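# Remove the cord tied around a flower bunch

## Task

Get the cord off the bunch of flowers while leaving the stems unbent and the blooms uncrushed.

## Robot and tools

Robot: two arms, left_arm and right_arm, each ending in a parallel two-finger gripper. A camera stand sits behind them. Cameras: cam_high, cam_low, cam_left_wrist, cam_right_wrist (each 672x504). A wrist camera's cable counts as part of its arm if it touches anything.

Frame: the scene frame has its origin at table height, halfway between the nominal arm bases. +z is up, +x points out over the table, and left_arm is on the +y side (this is not the image left). Calibrated bases: left_arm at (0, +0.315, +0.027) m, right_arm at (-0.036, -0.364, +0.019) m, rotated by about -0.003 about z. Gripper axes: fingers point along the gripper's +z and open and close along its y. The reported end_effector_position is the point between the pads, roughly 1 cm short of the fingertips. Reported positions and orientations can be wrong by a few cm, more at long reach.

The 14-number row, used by execute_actions and move: one flat list covering both arms, always 14 numbers even if one arm stays put. Order: left_arm dx, dy, dz, rx, ry, rz, opening, then right_arm dx, dy, dz, rx, ry, rz, opening. Every value lies in [-1, 1]. dx, dy, dz are a position offset along scene axes, scaled so 1.0 = 0.6 m. rx, ry, rz form one rotation vector, scaled so 1.0 = 180 degrees, turning about the hand's own position. These six are offsets from the arm's Hand target as it stood when the action or move began, not goals in space; sending the same offset twice moves the arm twice. All zeros re-requests the current Hand target. The opening is not an offset: it sets the finger gap directly, +1 fully open (0.094 m), -1 shut. A 0 opening is a real command (half open), so to keep a gripper unchanged, repeat its current value (see Tool commands).

execute_actions(actions, cameras): actions is a list of actions; each action is a table of up to 15 rows, each row one 1/30 s step. A short table repeats its final row to fill 15 steps. Every row counts from the start-of-action Hand target. An empty actions list returns state plus all camera images. cameras: list of names, ["all"], or []; a wrong name rejects the call.

move(target, speed, blend, opening_speed, grip_force, blocking, cameras): target is one 14-number row or a list of up to 15 rows; every row is an offset from the same starting Hand targets, not from the previous row. Paths are straight lines, ending together, between 0.5 s and 10 s. speed: m/s, 0.002 to 2.9, default 0.25 (turn rate up to twice that in rad/s); one value or one per target. blend: metres of corner rounding for lists; 0 means stop at each point. opening_speed: how fast openings change, per second on the -1..+1 scale, at least 0.2; use it for gentle closing on soft items. grip_force: newtons per pad, 10 to 50, one value or one per arm; it persists. Low forces close slowly. blocking=false returns after about 0.5 s while the move continues. Moves do not avoid obstacles or the other arm, so plan clearance yourself, and avoid routing a gripper close past its own base (route around it). Faster moves hit harder; targets set beyond a contact press harder.

wait(seconds 0 to 10, cameras): lets time pass with the last commands held. stop(cameras): brakes a running move. zoom_image(camera, region [x0, y0, x1, y1] in pixels, at most 504 by 504): enlarges part of that camera's most recent image. finished_scene(scene): scene is the current scene's integer number; it ends the scene permanently and the cord must stay off without help.

Result lines: end_effector_position (m) and end_effector_quat_wxyz in the scene frame; Hand target (the last commanded pose after clipping, the base for next offsets); Tool commands (each gripper's current opening command); grip_measured (measured opening on the -1..1 scale, may read up to 2.5 mm wide when empty); grip_effort_nm (gripper motor effort, negative = closing, not pad force); Joint positions (last entry is the opening in m); Joint torques (N m, offsets and noise, first three wrap at ±28); Joint velocities (may read within noise); step positions for action calls. A move adds a move: line such as done, off_target, moving, held or fault, plus limits (paced = pose clipped, held = steps withheld). Lines about MOTOR HOT or OVER-TEMPERATURE FAULT signal heating; a fault folds that arm away for the rest of the scene.

Behaviour: orientation commands are clipped to 40 degrees from the current one each step. Grippers often stop a few cm off target from friction or weight; reissue the command or add the shortfall as an offset. A blocked arm keeps pushing until commanded back past its gripper. Joint ranges (rad): waist -2.618..3.054, shoulder 0..3.142, elbow 0..3.142 (straight 2.901), wrist pitch and yaw ±1.571, wrist roll ±2.094.

Avoid: dropping things or anything leaving the table; releasing moving parts; fast impacts on fixed or heavy things; grippers, wrist cameras or fingers contacting each other (the controller won't prevent it); strain on camera cables; holding stretched poses or loads long enough to overheat. Squeezing pressure rises sharply once pads touch, so close slowly on flowers and cord to avoid crushing blooms or bending stems. Loose objects can be nudged occasionally by outside pushes.

Each tool is called after "Emit:" by a JSON object that holds its "name" and its "arguments", one argument or row to a line.

## Session

Emit:
{"name": "execute_actions", "arguments": {
  "actions": []
}}

Scene clock: 0.00 s.
left_arm: end_effector_position=(+0.1686, +0.1914, +0.3282) grip_measured=+1.000 grip_effort_nm=n/a end_effector_quat_wxyz=(+0.330, +0.013, +0.930, -0.163) | right_arm: end_effector_position=(+0.2016, -0.2127, +0.3172) grip_measured=+1.000 grip_effort_nm=n/a end_effector_quat_wxyz=(+0.329, +0.152, +0.912, +0.191)
Joint positions: left_arm=[-0.865 0.879 1.344 -1.321 -0.265 -0.737 0.094] | right_arm=[0.73 1.073 1.361 -1.114 0.253 0.955 0.094]
Joint velocities: within noise
Joint torques (N m): no reading
Heat: left arm: 37 °C; right arm: 37 °C.
Hand target: left_arm +0.1679, +0.1941, +0.3298; +0.333, +0.013, +0.929, -0.161 | right_arm +0.2007, -0.2153, +0.3195; +0.332, +0.152, +0.912, +0.188
Tool commands: left_gripper/opening=+1.0 right_gripper/opening=+1.0

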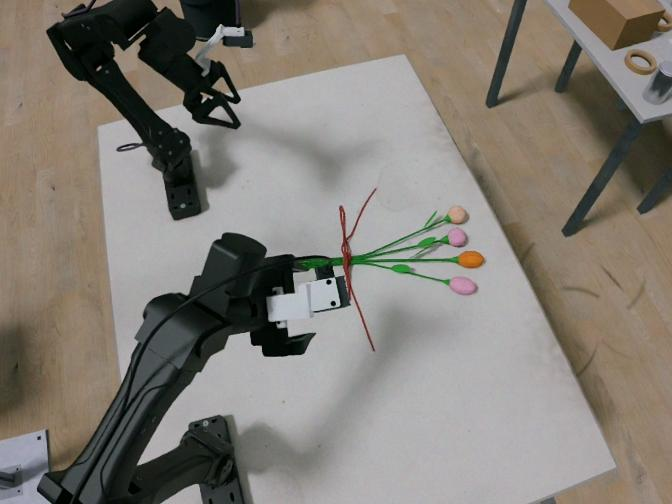

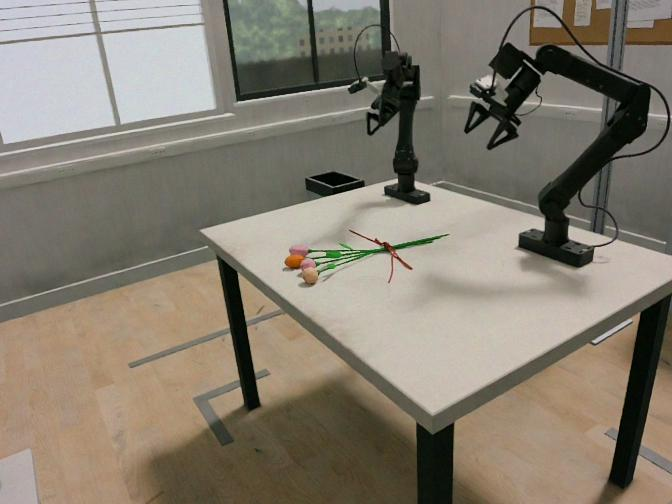

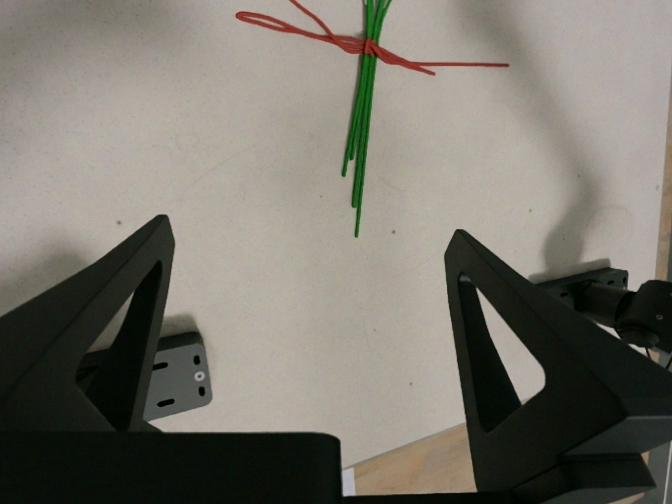

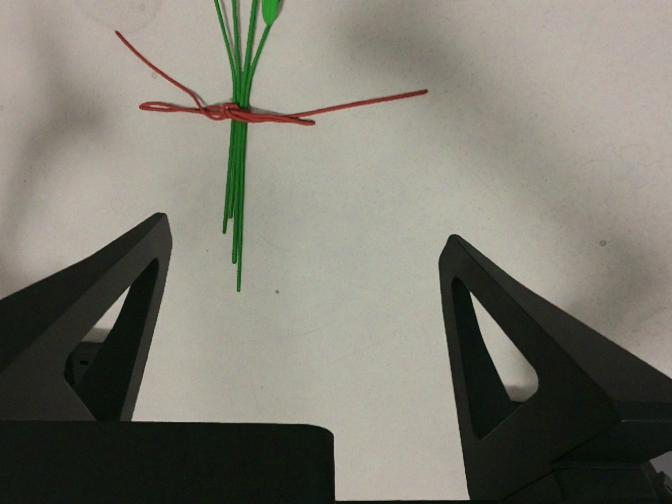

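Emit:
{"name": "zoom_image", "arguments": {
  "camera": "cam_left_wrist",
  "region": [220, 0, 520, 240]
}}

Emit:
{"name": "zoom_image", "arguments": {
  "camera": "cam_right_wrist",
  "region": [100, 0, 440, 300]
}}

Emit:
{"name": "zoom_image", "arguments": {
  "camera": "cam_high",
  "region": [280, 160, 520, 380]
}}

Emit:
{"name": "zoom_image", "arguments": {
  "camera": "cam_low",
  "region": [270, 210, 470, 300]
}}

Scaled by 1.680 from the camera's 672x504 image, which has a finer 960x720 frame.

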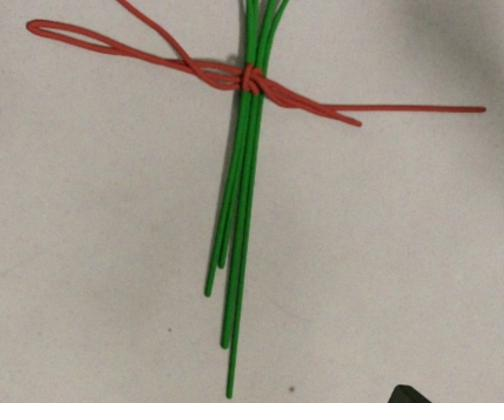

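Scaled by 1.482 from the camera's 672x504 image, which has a finer 960x720 frame.

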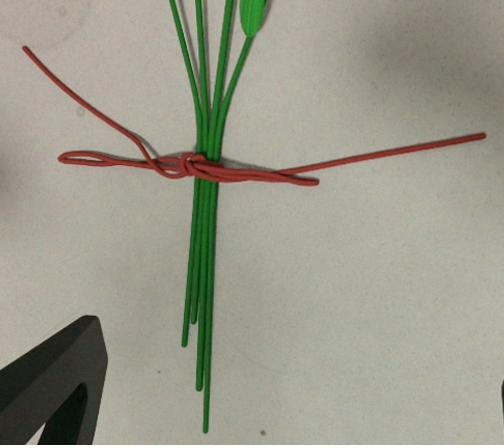

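Scaled by 2.100 from the camera's 672x504 image, which has a finer 960x720 frame.

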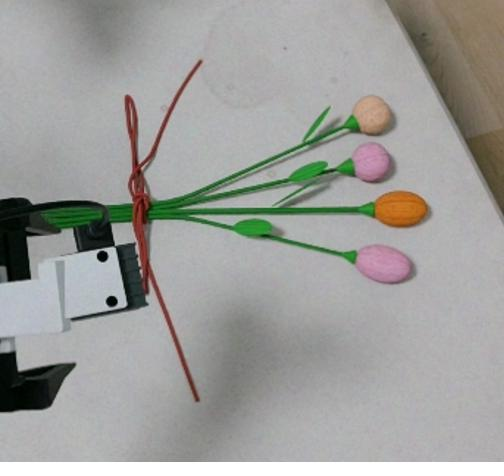

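Scaled by 2.520 from the camera's 672x504 image, which has a finer 960x720 frame.

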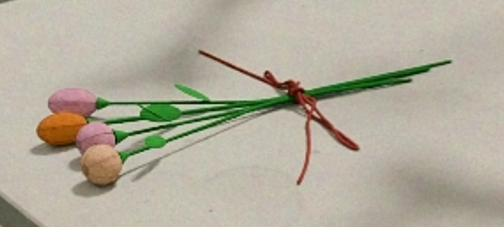

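Emit:
{"name": "move", "arguments": {
  "target": [0.0868, 0.0432, -0.2997, 0.1049, 0.2170, 0.0085, 1.0, -0.0012, -0.0578, -0.2825, -0.1233, 0.2178, 0.0997, 1.0],
  "speed": 0.2,
  "cameras": ["all"]
}}

Scene clock: 73.07 s.
left_arm: end_effector_position=(+0.2192, +0.2196, +0.1542) grip_measured=+1.000 grip_effort_nm=0.01 end_effector_quat_wxyz=(+0.004, +0.000, +1.000, +0.000) | right_arm: end_effector_position=(+0.2041, -0.2464, +0.1574) grip_measured=+1.000 grip_effort_nm=0.00 end_effector_quat_wxyz=(+0.016, +0.003, +1.000, +0.008)
Joint positions: left_arm=[-0.417 1.44 1.188 -1.312 -0.003 -0.417 0.094] | right_arm=[0.456 1.518 1.302 -1.319 -0.001 0.456 0.094]
Joint torques (N m): left_arm=[0.43 -4.86 5.44 0.45 0.02 0] | right_arm=[-0.47 -5.75 5.48 0.12 -0.05 -0.13]
Heat: left arm: 38 °C; right arm: 40 °C.
Hand target: left_arm +0.2200, +0.2200, +0.1500; +0.001, +0.000, +1.000, +0.000 | right_arm +0.2000, -0.2500, +0.1500; +0.000, +0.000, +1.000, +0.001
Off the commanded pose: left_arm 0.004 m, 0 deg | right_arm 0.009 m, 2 deg.
move: done

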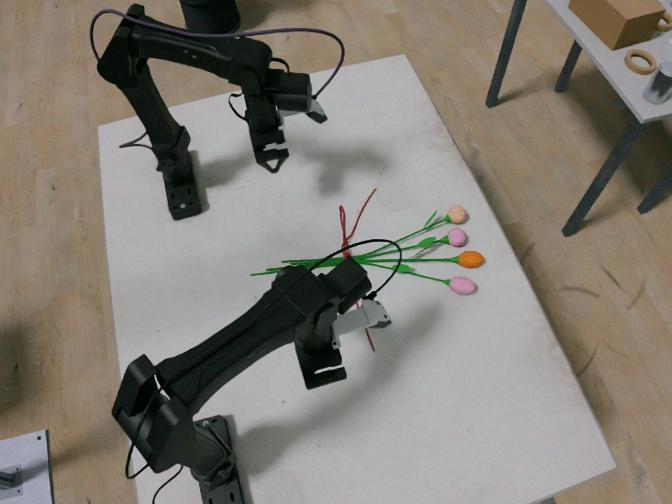

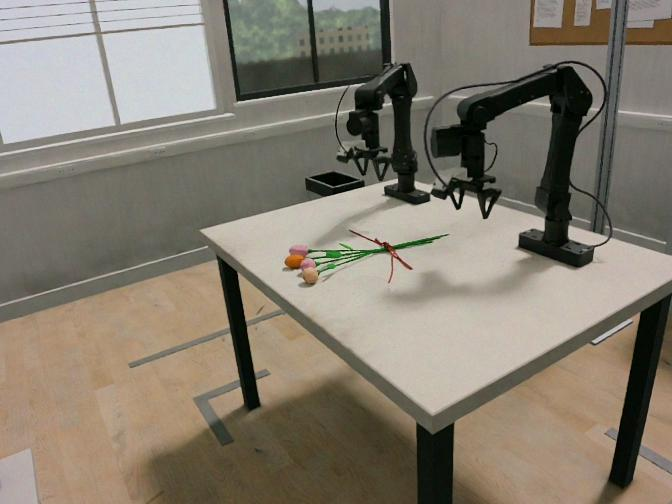

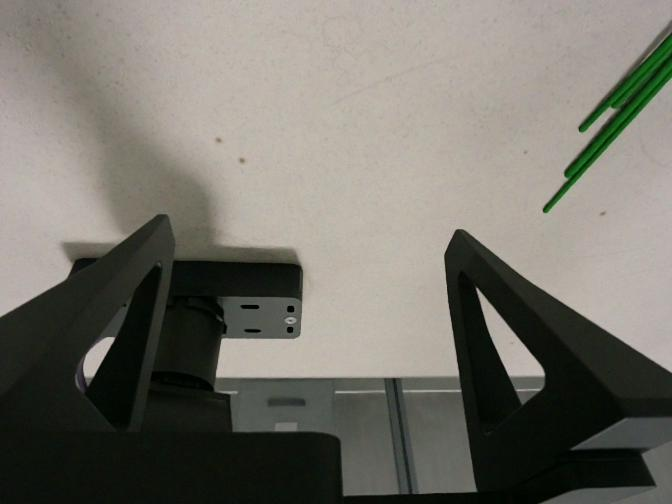

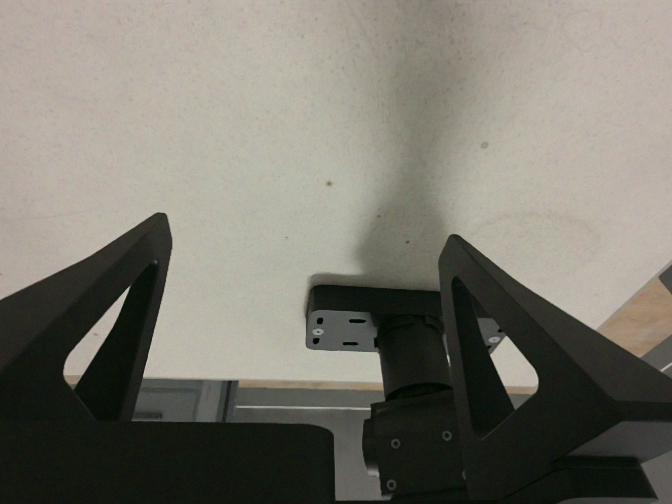

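Emit:
{"name": "zoom_image", "arguments": {
  "camera": "cam_right_wrist",
  "region": [250, 230, 672, 504]
}}

Emit:
{"name": "zoom_image", "arguments": {
  "camera": "cam_left_wrist",
  "region": [0, 200, 504, 504]
}}

Emit:
{"name": "zoom_image", "arguments": {
  "camera": "cam_high",
  "region": [180, 40, 520, 400]
}}

Scaled by 1.194 from the camera's 672x504 image, which has a finer 960x720 frame.

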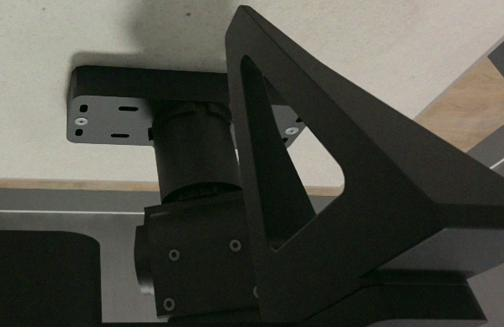

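Scaled by 1.000.

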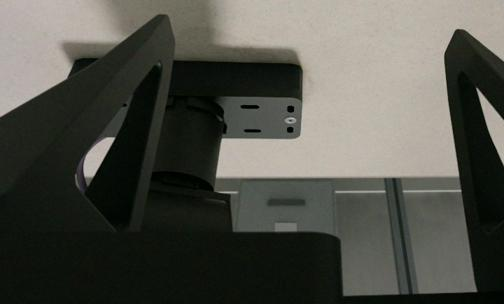

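Scaled by 1.400 from the camera's 672x504 image, which has a finer 960x720 frame.

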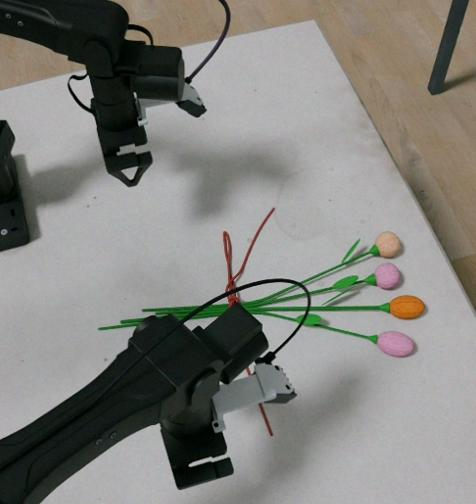

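Emit:
{"name": "move", "arguments": {
  "target": [0, 0, 0, 0, 0, 0, 1.0, 0.1667, 0.0833, 0.0, 0, 0, 0.5, 1.0],
  "speed": 0.2,
  "cameras": ["cam_high", "cam_right_wrist"]
}}

Scene clock: 146.03 s.
left_arm: end_effector_position=(+0.2192, +0.2196, +0.1542) grip_measured=+1.000 grip_effort_nm=0.01 end_effector_quat_wxyz=(+0.004, +0.000, +1.000, +0.000) | right_arm: end_effector_position=(+0.2964, -0.2021, +0.1532) grip_measured=+1.000 grip_effort_nm=0.00 end_effector_quat_wxyz=(-0.006, +0.703, -0.711, +0.002)
Joint positions: left_arm=[-0.417 1.44 1.188 -1.312 -0.003 -0.417 0.094] | right_arm=[0.456 1.937 1.773 -1.393 0 -1.109 0.094]
Joint torques (N m): left_arm=[0.43 -4.78 5.49 0.43 0.04 0.03] | right_arm=[-0.06 -8.51 9.57 0.04 -0.06 -0.17]
Heat: left arm: 37 °C; right arm: 35 °C.
Hand target: left_arm +0.2200, +0.2200, +0.1500; +0.001, +0.000, +1.000, +0.000 | right_arm +0.3000, -0.2000, +0.1499; +0.000, +0.707, -0.707, -0.001
Off the commanded pose: left_arm 0.004 m, 0 deg | right_arm 0.005 m, 1 deg.
move: done
Images, in order (width x height): cam_high 672x504, cam_right_wrist 672x504.

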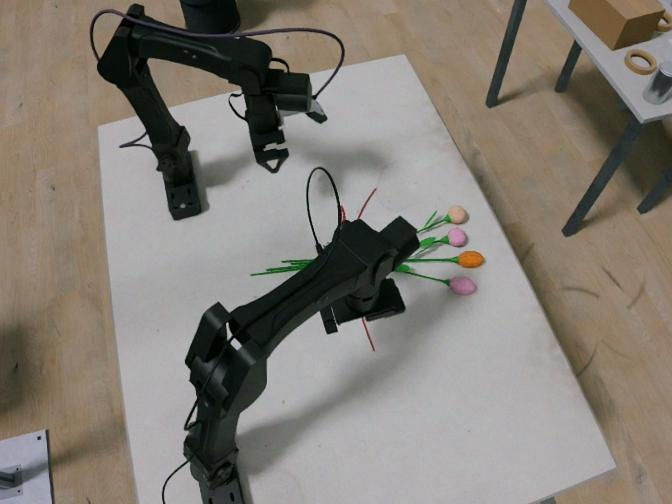

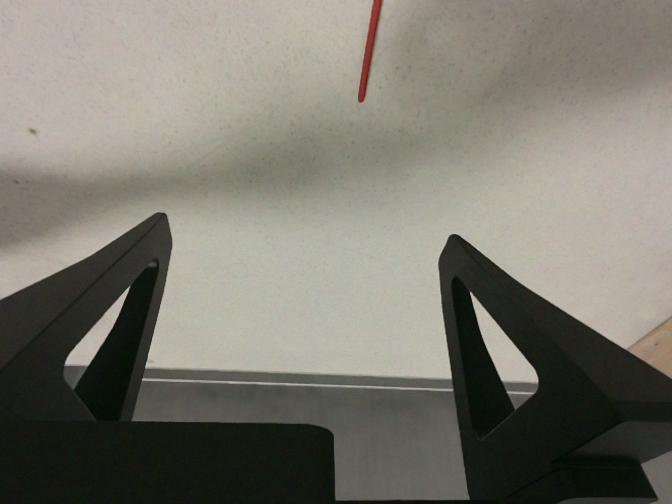

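Emit:
{"name": "move", "arguments": {
  "target": [0, 0, 0, 0, 0, 0, 1.0, 0.0483, 0.0417, -0.15, 0, 0, 0, 1.0],
  "speed": 0.15,
  "cameras": ["cam_high", "cam_low", "cam_right_wrist"]
}}

Scene clock: 152.83 s.
left_arm: end_effector_position=(+0.2192, +0.2196, +0.1542) grip_measured=+1.000 grip_effort_nm=0.01 end_effector_quat_wxyz=(+0.004, +0.000, +1.000, +0.000) | right_arm: end_effector_position=(+0.3331, -0.1752, +0.0736) grip_measured=+1.000 grip_effort_nm=0.00 end_effector_quat_wxyz=(-0.015, +0.709, -0.705, +0.005)
Joint positions: left_arm=[-0.417 1.44 1.188 -1.312 -0.003 -0.417 0.094] | right_arm=[0.476 2.118 1.72 -1.141 0 -1.107 0.094]
Joint torques (N m): left_arm=[0.5 -4.75 5.44 0.41 0.04 0.08] | right_arm=[0.31 -10.77 6 0.25 -0.06 0.03]
Heat: left arm: 37 °C; right arm: 36 °C.
Hand target: left_arm +0.2200, +0.2200, +0.1500; +0.001, +0.000, +1.000, +0.000 | right_arm +0.3290, -0.1750, +0.0601; +0.000, +0.707, -0.707, -0.001
Off the commanded pose: left_arm 0.004 m, 0 deg | right_arm 0.014 m, 2 deg.
move: off_target (right_arm)
Images, in order (width x height): cam_high 672x504, cam_low 672x504, cam_right_wrist 672x504.

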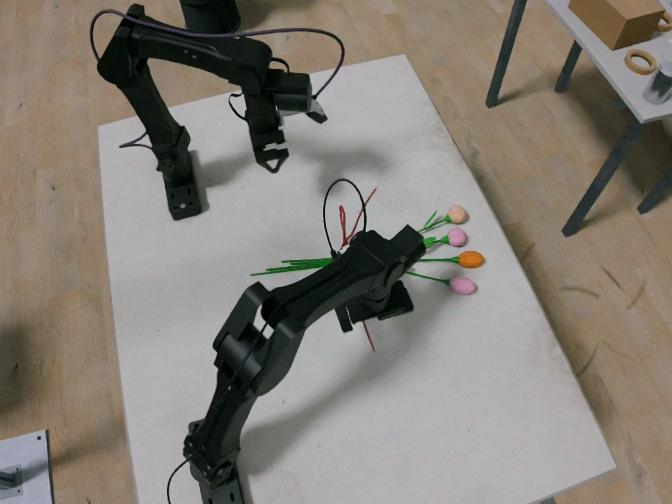

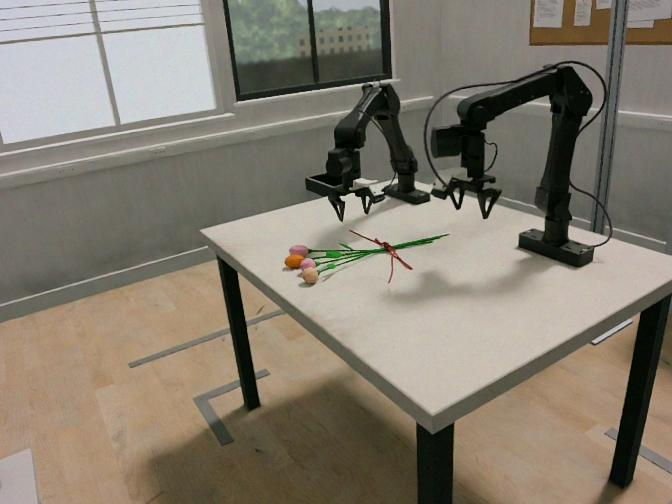

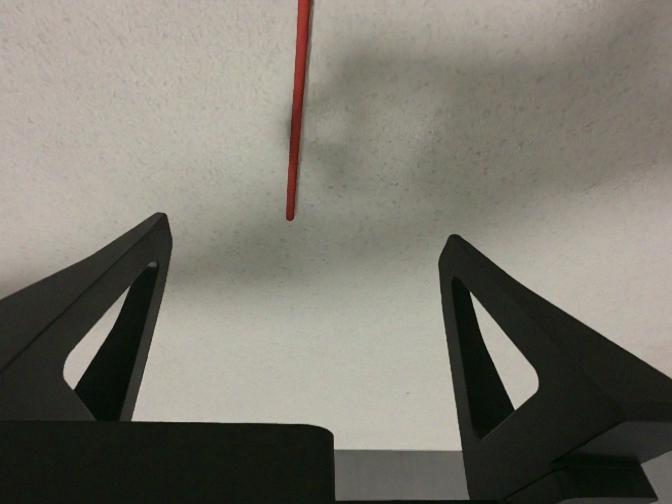

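Emit:
{"name": "move", "arguments": {
  "target": [0, 0, 0, 0, 0, 0, 1.0, -0.008, 0, -0.05, 0, 0, 0, 1.0],
  "speed": 0.06,
  "cameras": ["cam_low", "cam_right_wrist"]
}}

Scene clock: 176.47 s.
left_arm: end_effector_position=(+0.2192, +0.2196, +0.1542) grip_measured=+1.000 grip_effort_nm=0.01 end_effector_quat_wxyz=(+0.004, +0.000, +1.000, +0.000) | right_arm: end_effector_position=(+0.3314, -0.1740, +0.0472) grip_measured=+1.000 grip_effort_nm=0.00 end_effector_quat_wxyz=(-0.020, +0.709, -0.705, +0.007)
Joint positions: left_arm=[-0.417 1.44 1.188 -1.312 -0.003 -0.417 0.094] | right_arm=[0.48 2.125 1.624 -1.027 0.001 -1.101 0.094]
Joint torques (N m): left_arm=[0.44 -4.86 5.56 0.44 0.04 0.03] | right_arm=[0.46 -10.33 5.34 0.28 -0.08 0.05]
Heat: left arm: 37 °C; right arm: 34 °C.
Hand target: left_arm +0.2200, +0.2200, +0.1500; +0.001, +0.000, +1.000, +0.000 | right_arm +0.3242, -0.1751, +0.0300; +0.000, +0.707, -0.707, +0.000
Off the commanded pose: left_arm 0.004 m, 0 deg | right_arm 0.019 m, 3 deg.
move: off_target (right_arm)
Images, in order (width x height): cam_low 672x504, cam_right_wrist 672x504.

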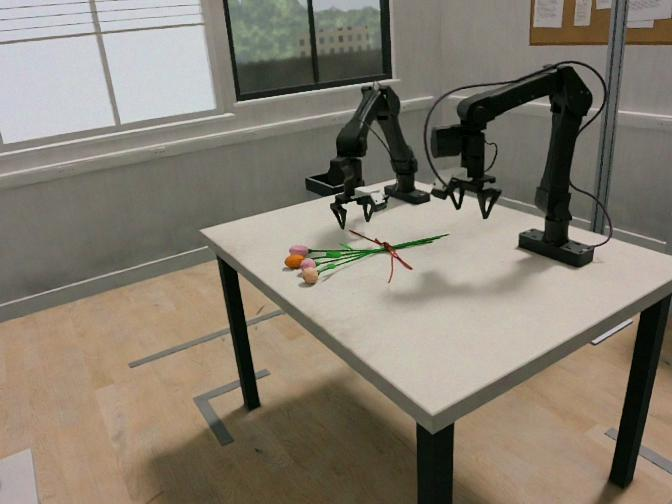

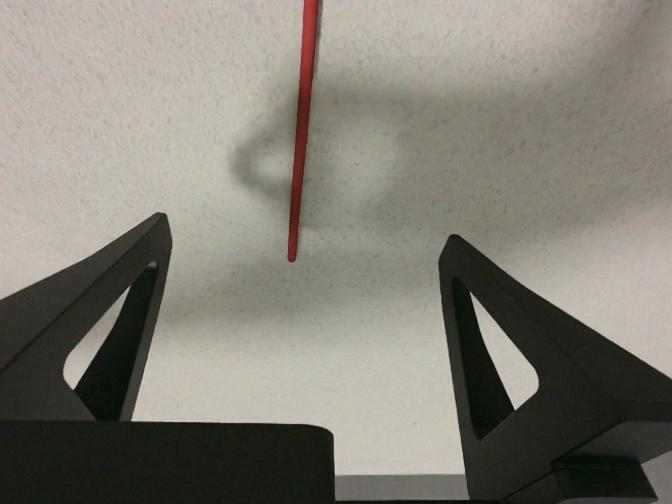

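Emit:
{"name": "move", "arguments": {
  "target": [0, 0, 0, 0, 0, 0, 1.0, 0.004, 0, -0.045, 0, 0, 0, 1.0],
  "speed": 0.04,
  "cameras": ["cam_low", "cam_right_wrist"]
}}

Scene clock: 181.93 s.
left_arm: end_effector_position=(+0.2192, +0.2196, +0.1542) grip_measured=+1.000 grip_effort_nm=0.00 end_effector_quat_wxyz=(+0.004, +0.000, +1.000, +0.000) | right_arm: end_effector_position=(+0.3344, -0.1725, +0.0206) grip_measured=+1.000 grip_effort_nm=0.00 end_effector_quat_wxyz=(-0.021, +0.709, -0.705, +0.007)
Joint positions: left_arm=[-0.417 1.44 1.188 -1.312 -0.003 -0.417 0.094] | right_arm=[0.48 2.168 1.582 -0.942 0.001 -1.101 0.094]
Joint torques (N m): left_arm=[0.42 -4.62 5.35 0.46 0.04 0.07] | right_arm=[0.24 -10.44 5.22 0.27 -0.06 0.06]
Heat: left arm: 37 °C; right arm: 34 °C.
Hand target: left_arm +0.2200, +0.2200, +0.1500; +0.001, +0.000, +1.000, +0.000 | right_arm +0.3265, -0.1751, +0.0030; +0.000, +0.707, -0.707, -0.001
Off the commanded pose: left_arm 0.004 m, 0 deg | right_arm 0.019 m, 3 deg.
move: off_target (right_arm)
Images, in order (width x height): cam_low 672x504, cam_right_wrist 672x504.

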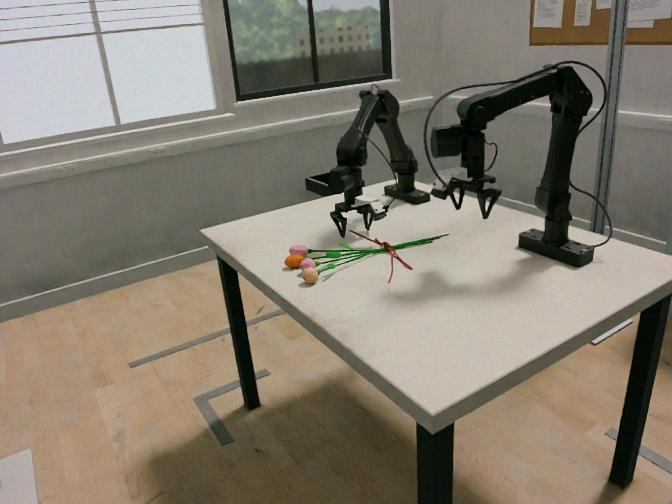

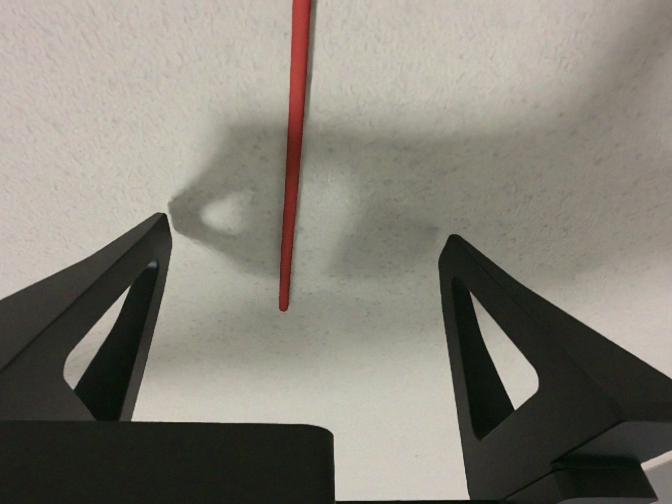

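Emit:
{"name": "move", "arguments": {
  "target": [0, 0, 0, 0, 0, 0, 1.0, 0, 0, -0.018, 0, 0, 0, 1.0],
  "speed": 0.02,
  "cameras": ["cam_right_wrist"]
}}

Scene clock: 185.93 s.
left_arm: end_effector_position=(+0.2192, +0.2196, +0.1542) grip_measured=+1.000 grip_effort_nm=0.01 end_effector_quat_wxyz=(+0.004, +0.000, +1.000, +0.000) | right_arm: end_effector_position=(+0.3347, -0.1724, +0.0166) grip_measured=+1.000 grip_effort_nm=0.00 end_effector_quat_wxyz=(-0.022, +0.709, -0.705, +0.008)
Joint positions: left_arm=[-0.417 1.44 1.188 -1.312 -0.003 -0.417 0.094] | right_arm=[0.48 2.172 1.571 -0.924 0.001 -1.101 0.094]
Joint torques (N m): left_arm=[0.5 -4.81 5.41 0.44 0.05 0.05] | right_arm=[0.05 -9.46 4.29 0.47 -0.08 0.07]
Heat: left arm: 37 °C; right arm: 34 °C.
Hand target: left_arm +0.2200, +0.2200, +0.1500; +0.001, +0.000, +1.000, +0.000 | right_arm +0.3267, -0.1751, -0.0078; +0.000, +0.707, -0.707, +0.000
Off the commanded pose: left_arm 0.004 m, 0 deg | right_arm 0.026 m, 3 deg.
move: off_target (right_arm)
Images, in order (width x height): cam_right_wrist 672x504.

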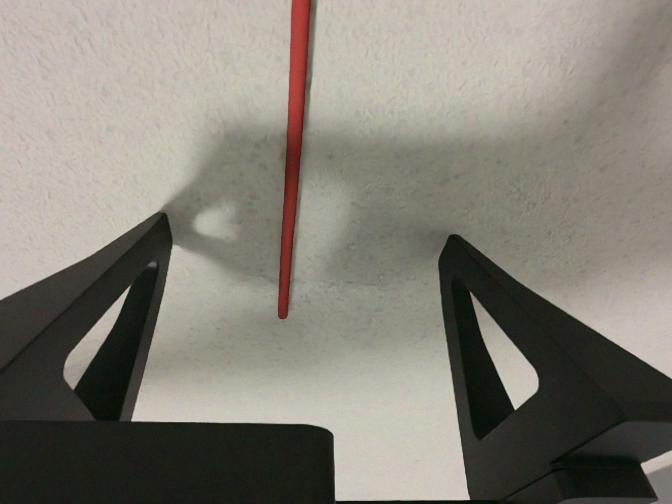

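Emit:
{"name": "move", "arguments": {
  "target": [0, 0, 0, 0, 0, 0, 1.0, 0.006, 0, 0.008, 0, 0, 0, -1.0],
  "speed": 0.02,
  "opening_speed": 1.0,
  "cameras": ["cam_right_wrist"]
}}

Scene clock: 193.57 s.
left_arm: end_effector_position=(+0.2192, +0.2196, +0.1542) grip_measured=+1.000 grip_effort_nm=0.01 end_effector_quat_wxyz=(+0.004, +0.000, +1.000, +0.000) | right_arm: end_effector_position=(+0.3330, -0.1732, +0.0157) grip_measured=-0.952 grip_effort_nm=-1.02 end_effector_quat_wxyz=(-0.018, +0.709, -0.705, +0.006)
Joint positions: left_arm=[-0.417 1.44 1.188 -1.312 -0.003 -0.417 0.094] | right_arm=[0.48 2.174 1.571 -0.93 0.001 -1.101 0.002]
Joint torques (N m): left_arm=[0.53 -4.94 5.53 0.42 0.03 0.04] | right_arm=[-0.1 -9.02 6.61 0.3 -0.05 -0.02]
Heat: left arm: 37 °C; right arm: 34 °C.
Hand target: left_arm +0.2200, +0.2200, +0.1500; +0.001, +0.000, +1.000, +0.000 | right_arm +0.3302, -0.1751, -0.0030; +0.000, +0.707, -0.707, -0.001
Off the commanded pose: left_arm 0.004 m, 0 deg | right_arm 0.019 m, 2 deg.
move: off_target (right_arm)
Images, in order (width x height): cam_right_wrist 672x504.

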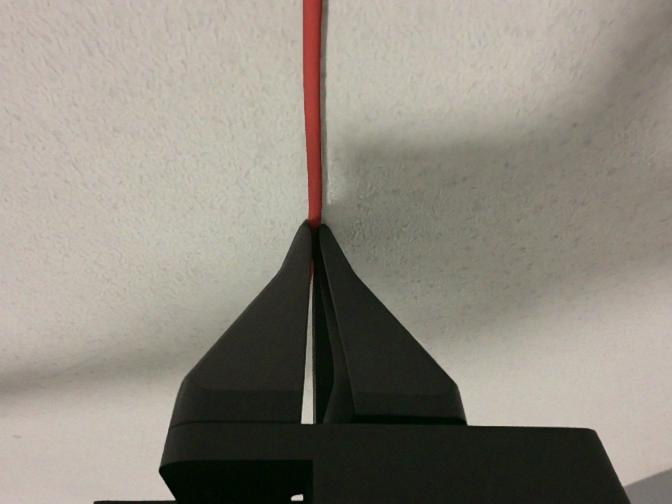

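Emit:
{"name": "move", "arguments": {
  "target": [0.25, -0.0667, -0.0333, 0, 0, -0.611, 1.0, 0, 0, 0, 0, 0, 0, -1.0],
  "speed": 0.2,
  "cameras": ["cam_high", "cam_left_wrist", "cam_low", "cam_right_wrist"]
}}

Scene clock: 205.30 s.
left_arm: end_effector_position=(+0.3680, +0.1793, +0.1356) grip_measured=+1.000 grip_effort_nm=0.01 end_effector_quat_wxyz=(+0.008, +0.818, +0.574, +0.008) | right_arm: end_effector_position=(+0.3330, -0.1732, +0.0157) grip_measured=-0.952 grip_effort_nm=-1.03 end_effector_quat_wxyz=(-0.018, +0.709, -0.705, +0.006)
Joint positions: left_arm=[-0.358 2.021 1.791 -1.318 -0.003 1.56 0.094] | right_arm=[0.48 2.174 1.571 -0.93 0.001 -1.101 0.002]
Joint torques (N m): left_arm=[0.58 -9.26 7.91 0.22 0.05 0.05] | right_arm=[-0.2 -9.35 6.83 0.33 -0.06 0]
Heat: left arm: 37 °C; right arm: 34 °C.
Hand target: left_arm +0.3699, +0.1800, +0.1300; +0.000, +0.819, +0.574, -0.001 | right_arm +0.3302, -0.1751, -0.0030; +0.000, +0.707, -0.707, -0.001
Off the commanded pose: left_arm 0.006 m, 1 deg | right_arm 0.019 m, 2 deg.
move: off_target (right_arm)

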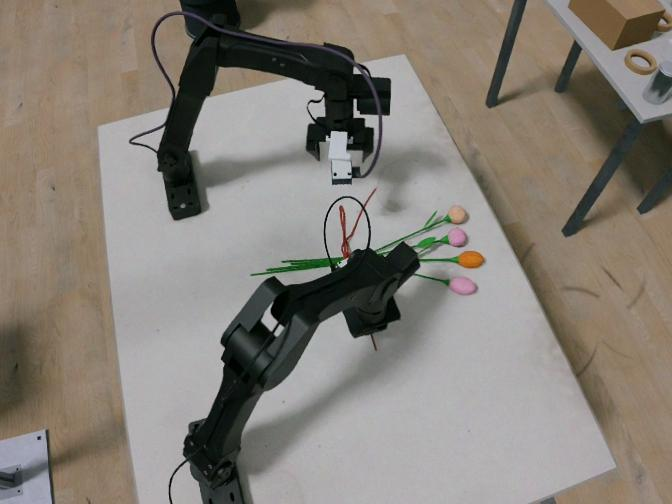

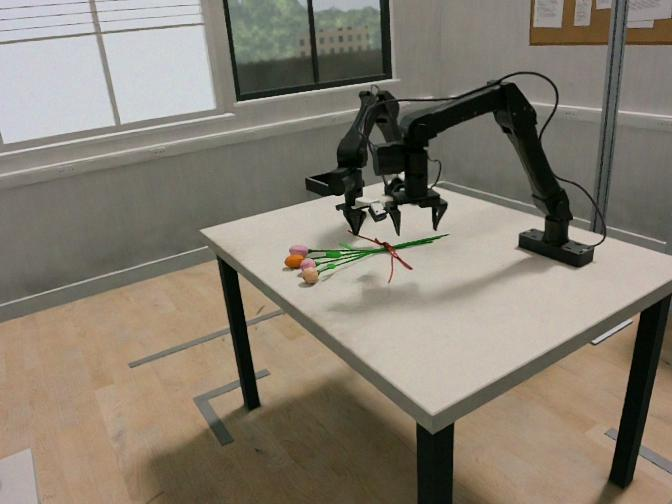

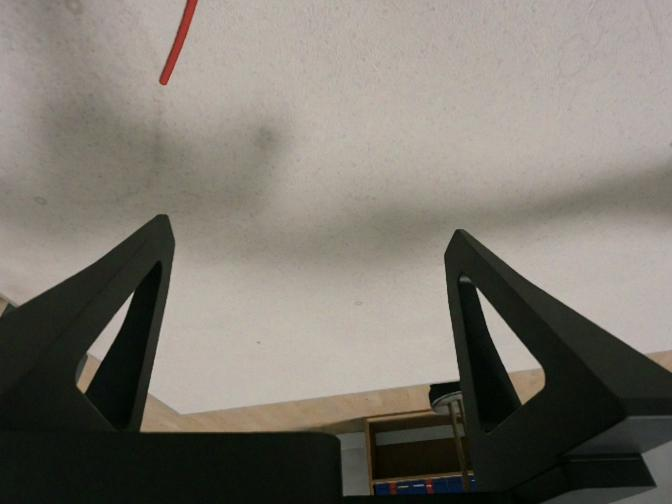

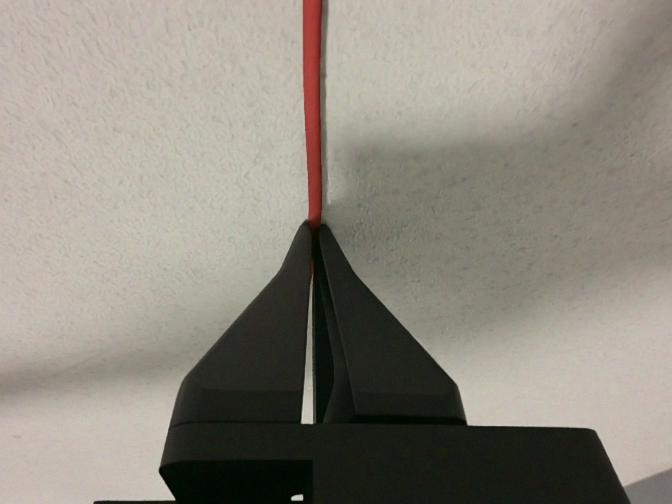

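Emit:
{"name": "move", "arguments": {
  "target": [0.07, -0.0867, -0.1, 0, 0, -0.02, 1.0, 0, 0, 0, 0, 0, 0, -1.0],
  "speed": 0.12,
  "cameras": ["cam_high", "cam_left_wrist", "cam_low"]
}}

Scene clock: 238.77 s.
left_arm: end_effector_position=(+0.4102, +0.1310, +0.0776) grip_measured=+1.000 grip_effort_nm=0.01 end_effector_quat_wxyz=(+0.004, +0.837, +0.547, +0.005) | right_arm: end_effector_position=(+0.3330, -0.1732, +0.0157) grip_measured=-0.952 grip_effort_nm=-1.03 end_effector_quat_wxyz=(-0.018, +0.709, -0.705, +0.006)
Joint positions: left_arm=[-0.426 2.297 1.997 -1.258 -0.003 1.558 0.094] | right_arm=[0.48 2.174 1.571 -0.93 0.001 -1.101 0.002]
Joint torques (N m): left_arm=[-0.06 -11.78 7.72 0.31 0.06 -0.03] | right_arm=[-0.24 -9.39 6.8 0.22 -0.01 0]
Heat: left arm: 40 °C; right arm: 35 °C.
Hand target: left_arm +0.4121, +0.1281, +0.0701; +0.000, +0.837, +0.548, +0.000 | right_arm +0.3302, -0.1751, -0.0030; +0.000, +0.707, -0.707, -0.001
Off the commanded pose: left_arm 0.008 m, 1 deg | right_arm 0.019 m, 2 deg.
move: off_target (right_arm)
Images, in order (width x height): cam_high 672x504, cam_low 672x504, cam_left_wrist 672x504.

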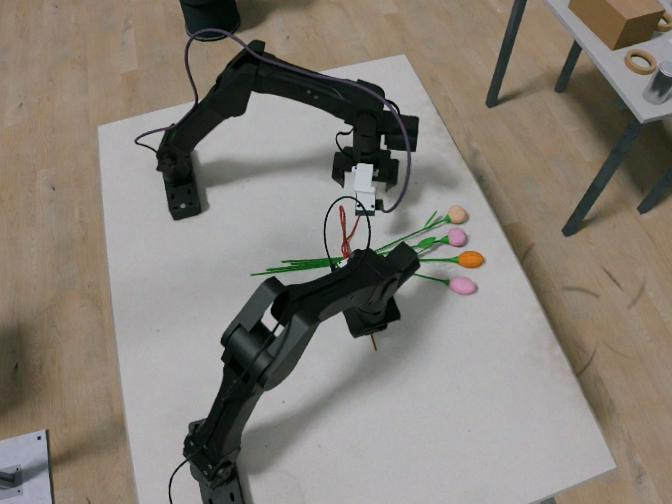

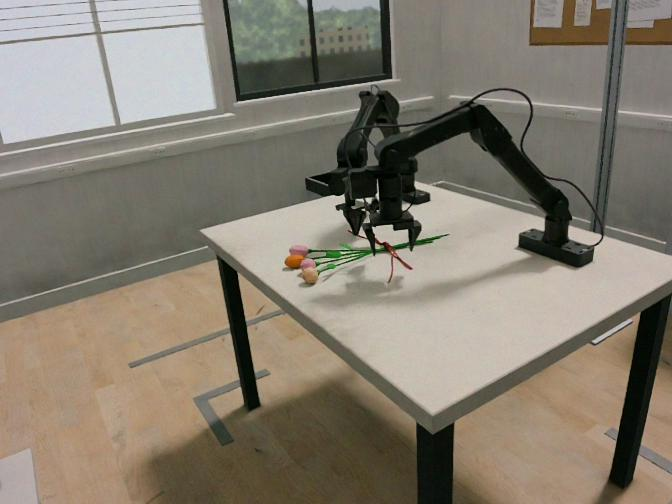

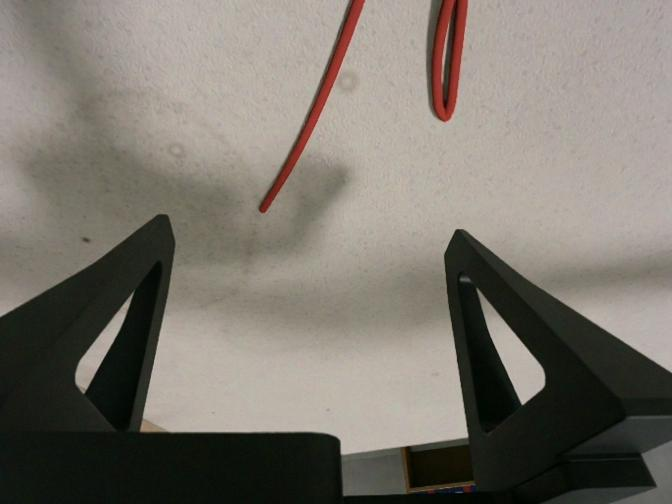

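Emit:
{"name": "move", "arguments": {
  "target": [0, 0, -0.09, 0, 0, 0, 1.0, 0, 0, 0, 0, 0, 0, -1.0],
  "speed": 0.06,
  "cameras": ["cam_left_wrist"]
}}

Scene clock: 245.23 s.
left_arm: end_effector_position=(+0.4176, +0.1276, +0.0330) grip_measured=+1.000 grip_effort_nm=0.01 end_effector_quat_wxyz=(+0.015, +0.837, +0.547, +0.011) | right_arm: end_effector_position=(+0.3330, -0.1732, +0.0157) grip_measured=-0.952 grip_effort_nm=-1.03 end_effector_quat_wxyz=(-0.018, +0.709, -0.705, +0.006)
Joint positions: left_arm=[-0.426 2.334 1.88 -1.08 -0.003 1.558 0.094] | right_arm=[0.48 2.174 1.571 -0.93 0.001 -1.101 0.002]
Joint torques (N m): left_arm=[-0.06 -11.71 5.44 0.41 0.06 -0.06] | right_arm=[-0.2 -9.54 6.53 0.28 -0.04 -0.01]
Heat: left arm: 39 °C; right arm: 35 °C.
Hand target: left_arm +0.4121, +0.1281, +0.0161; +0.000, +0.837, +0.548, +0.000 | right_arm +0.3302, -0.1751, -0.0030; +0.000, +0.707, -0.707, -0.001
Off the commanded pose: left_arm 0.018 m, 2 deg | right_arm 0.019 m, 2 deg.
move: off_target (left_arm, right_arm)
Images, in order (width x height): cam_left_wrist 672x504.

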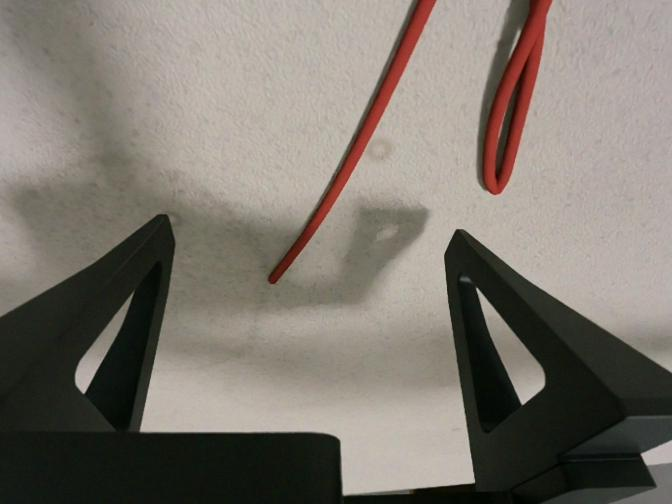

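Emit:
{"name": "move", "arguments": {
  "target": [-0.013, 0.003, -0.027, 0, 0, 0, 0.5, 0, 0, 0, 0, 0, 0, -1.0],
  "speed": 0.03,
  "opening_speed": 1.0,
  "cameras": ["cam_left_wrist"]
}}

Scene clock: 250.83 s.
left_arm: end_effector_position=(+0.4101, +0.1310, +0.0167) grip_measured=+0.503 grip_effort_nm=-0.14 end_effector_quat_wxyz=(+0.008, +0.836, +0.548, +0.007) | right_arm: end_effector_position=(+0.3330, -0.1732, +0.0157) grip_measured=-0.952 grip_effort_nm=-1.03 end_effector_quat_wxyz=(-0.018, +0.709, -0.705, +0.006)
Joint positions: left_arm=[-0.426 2.334 1.814 -1.031 -0.003 1.555 0.071] | right_arm=[0.48 2.174 1.571 -0.93 0.001 -1.101 0.002]
Joint torques (N m): left_arm=[-0.31 -12.68 3.73 0.67 0.08 -0.04] | right_arm=[-0.23 -9.05 6.68 0.32 -0.01 -0.01]
Heat: left arm: 39 °C; right arm: 35 °C.
Hand target: left_arm +0.4042, +0.1299, -0.0001; +0.000, +0.837, +0.548, -0.001 | right_arm +0.3302, -0.1751, -0.0030; +0.000, +0.707, -0.707, -0.001
Off the commanded pose: left_arm 0.018 m, 1 deg | right_arm 0.019 m, 2 deg.
move: off_target (left_arm, right_arm)
Images, in order (width x height): cam_left_wrist 672x504.

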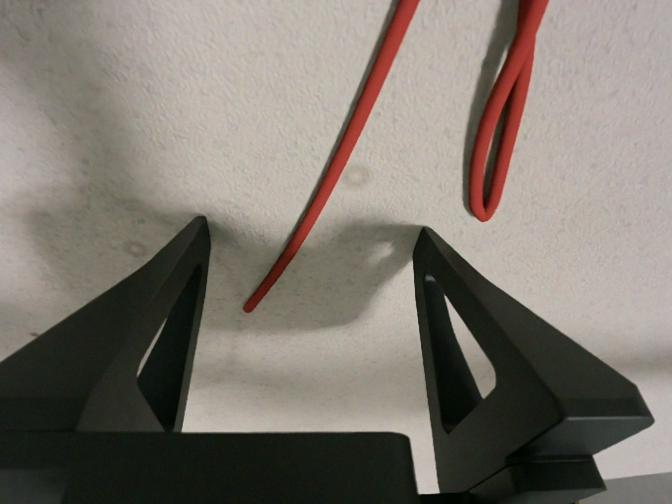

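Emit:
{"name": "move", "arguments": {
  "target": [0, 0, 0.004, 0, 0, 0, -1.0, 0, 0, 0, 0, 0, 0, -1.0],
  "speed": 0.02,
  "opening_speed": 1.0,
  "cameras": ["cam_left_wrist", "cam_high", "cam_low"]
}}

Scene clock: 254.83 s.
left_arm: end_effector_position=(+0.4084, +0.1318, +0.0163) grip_measured=-0.959 grip_effort_nm=-1.01 end_effector_quat_wxyz=(+0.005, +0.836, +0.549, +0.005) | right_arm: end_effector_position=(+0.3330, -0.1732, +0.0157) grip_measured=-0.952 grip_effort_nm=-1.03 end_effector_quat_wxyz=(-0.018, +0.709, -0.705, +0.006)
Joint positions: left_arm=[-0.426 2.334 1.812 -1.036 -0.003 1.554 0.002] | right_arm=[0.48 2.174 1.571 -0.93 0.001 -1.101 0.002]
Joint torques (N m): left_arm=[-0.46 -12.93 4.23 0.63 0.07 -0.03] | right_arm=[-0.08 -9.28 6.58 0.3 -0.03 0]
Heat: left arm: 39 °C; right arm: 35 °C.
Hand target: left_arm +0.4043, +0.1298, +0.0023; +0.000, +0.837, +0.548, +0.000 | right_arm +0.3302, -0.1751, -0.0030; +0.000, +0.707, -0.707, -0.001
Off the commanded pose: left_arm 0.015 m, 1 deg | right_arm 0.019 m, 2 deg.
move: off_target (left_arm, right_arm)
Images, in order (width x height): cam_high 672x504, cam_low 672x504, cam_left_wrist 672x504.

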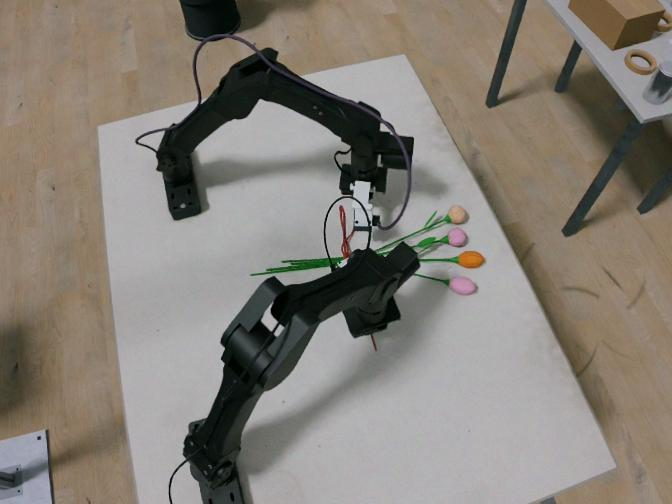

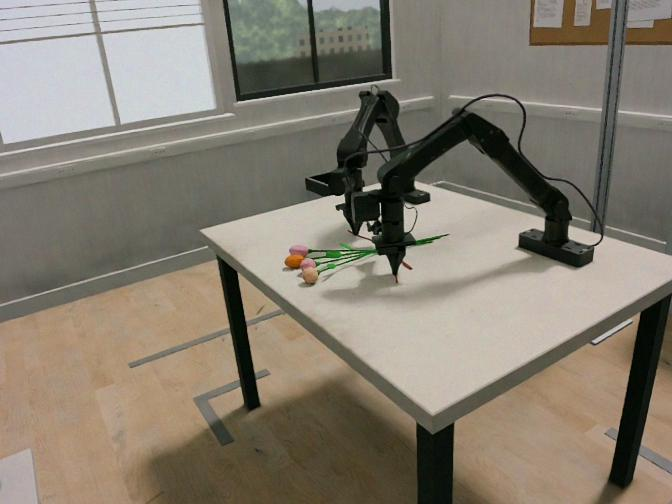

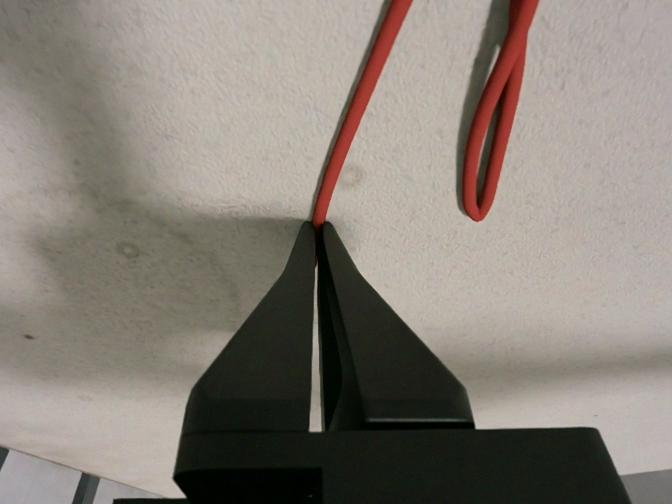

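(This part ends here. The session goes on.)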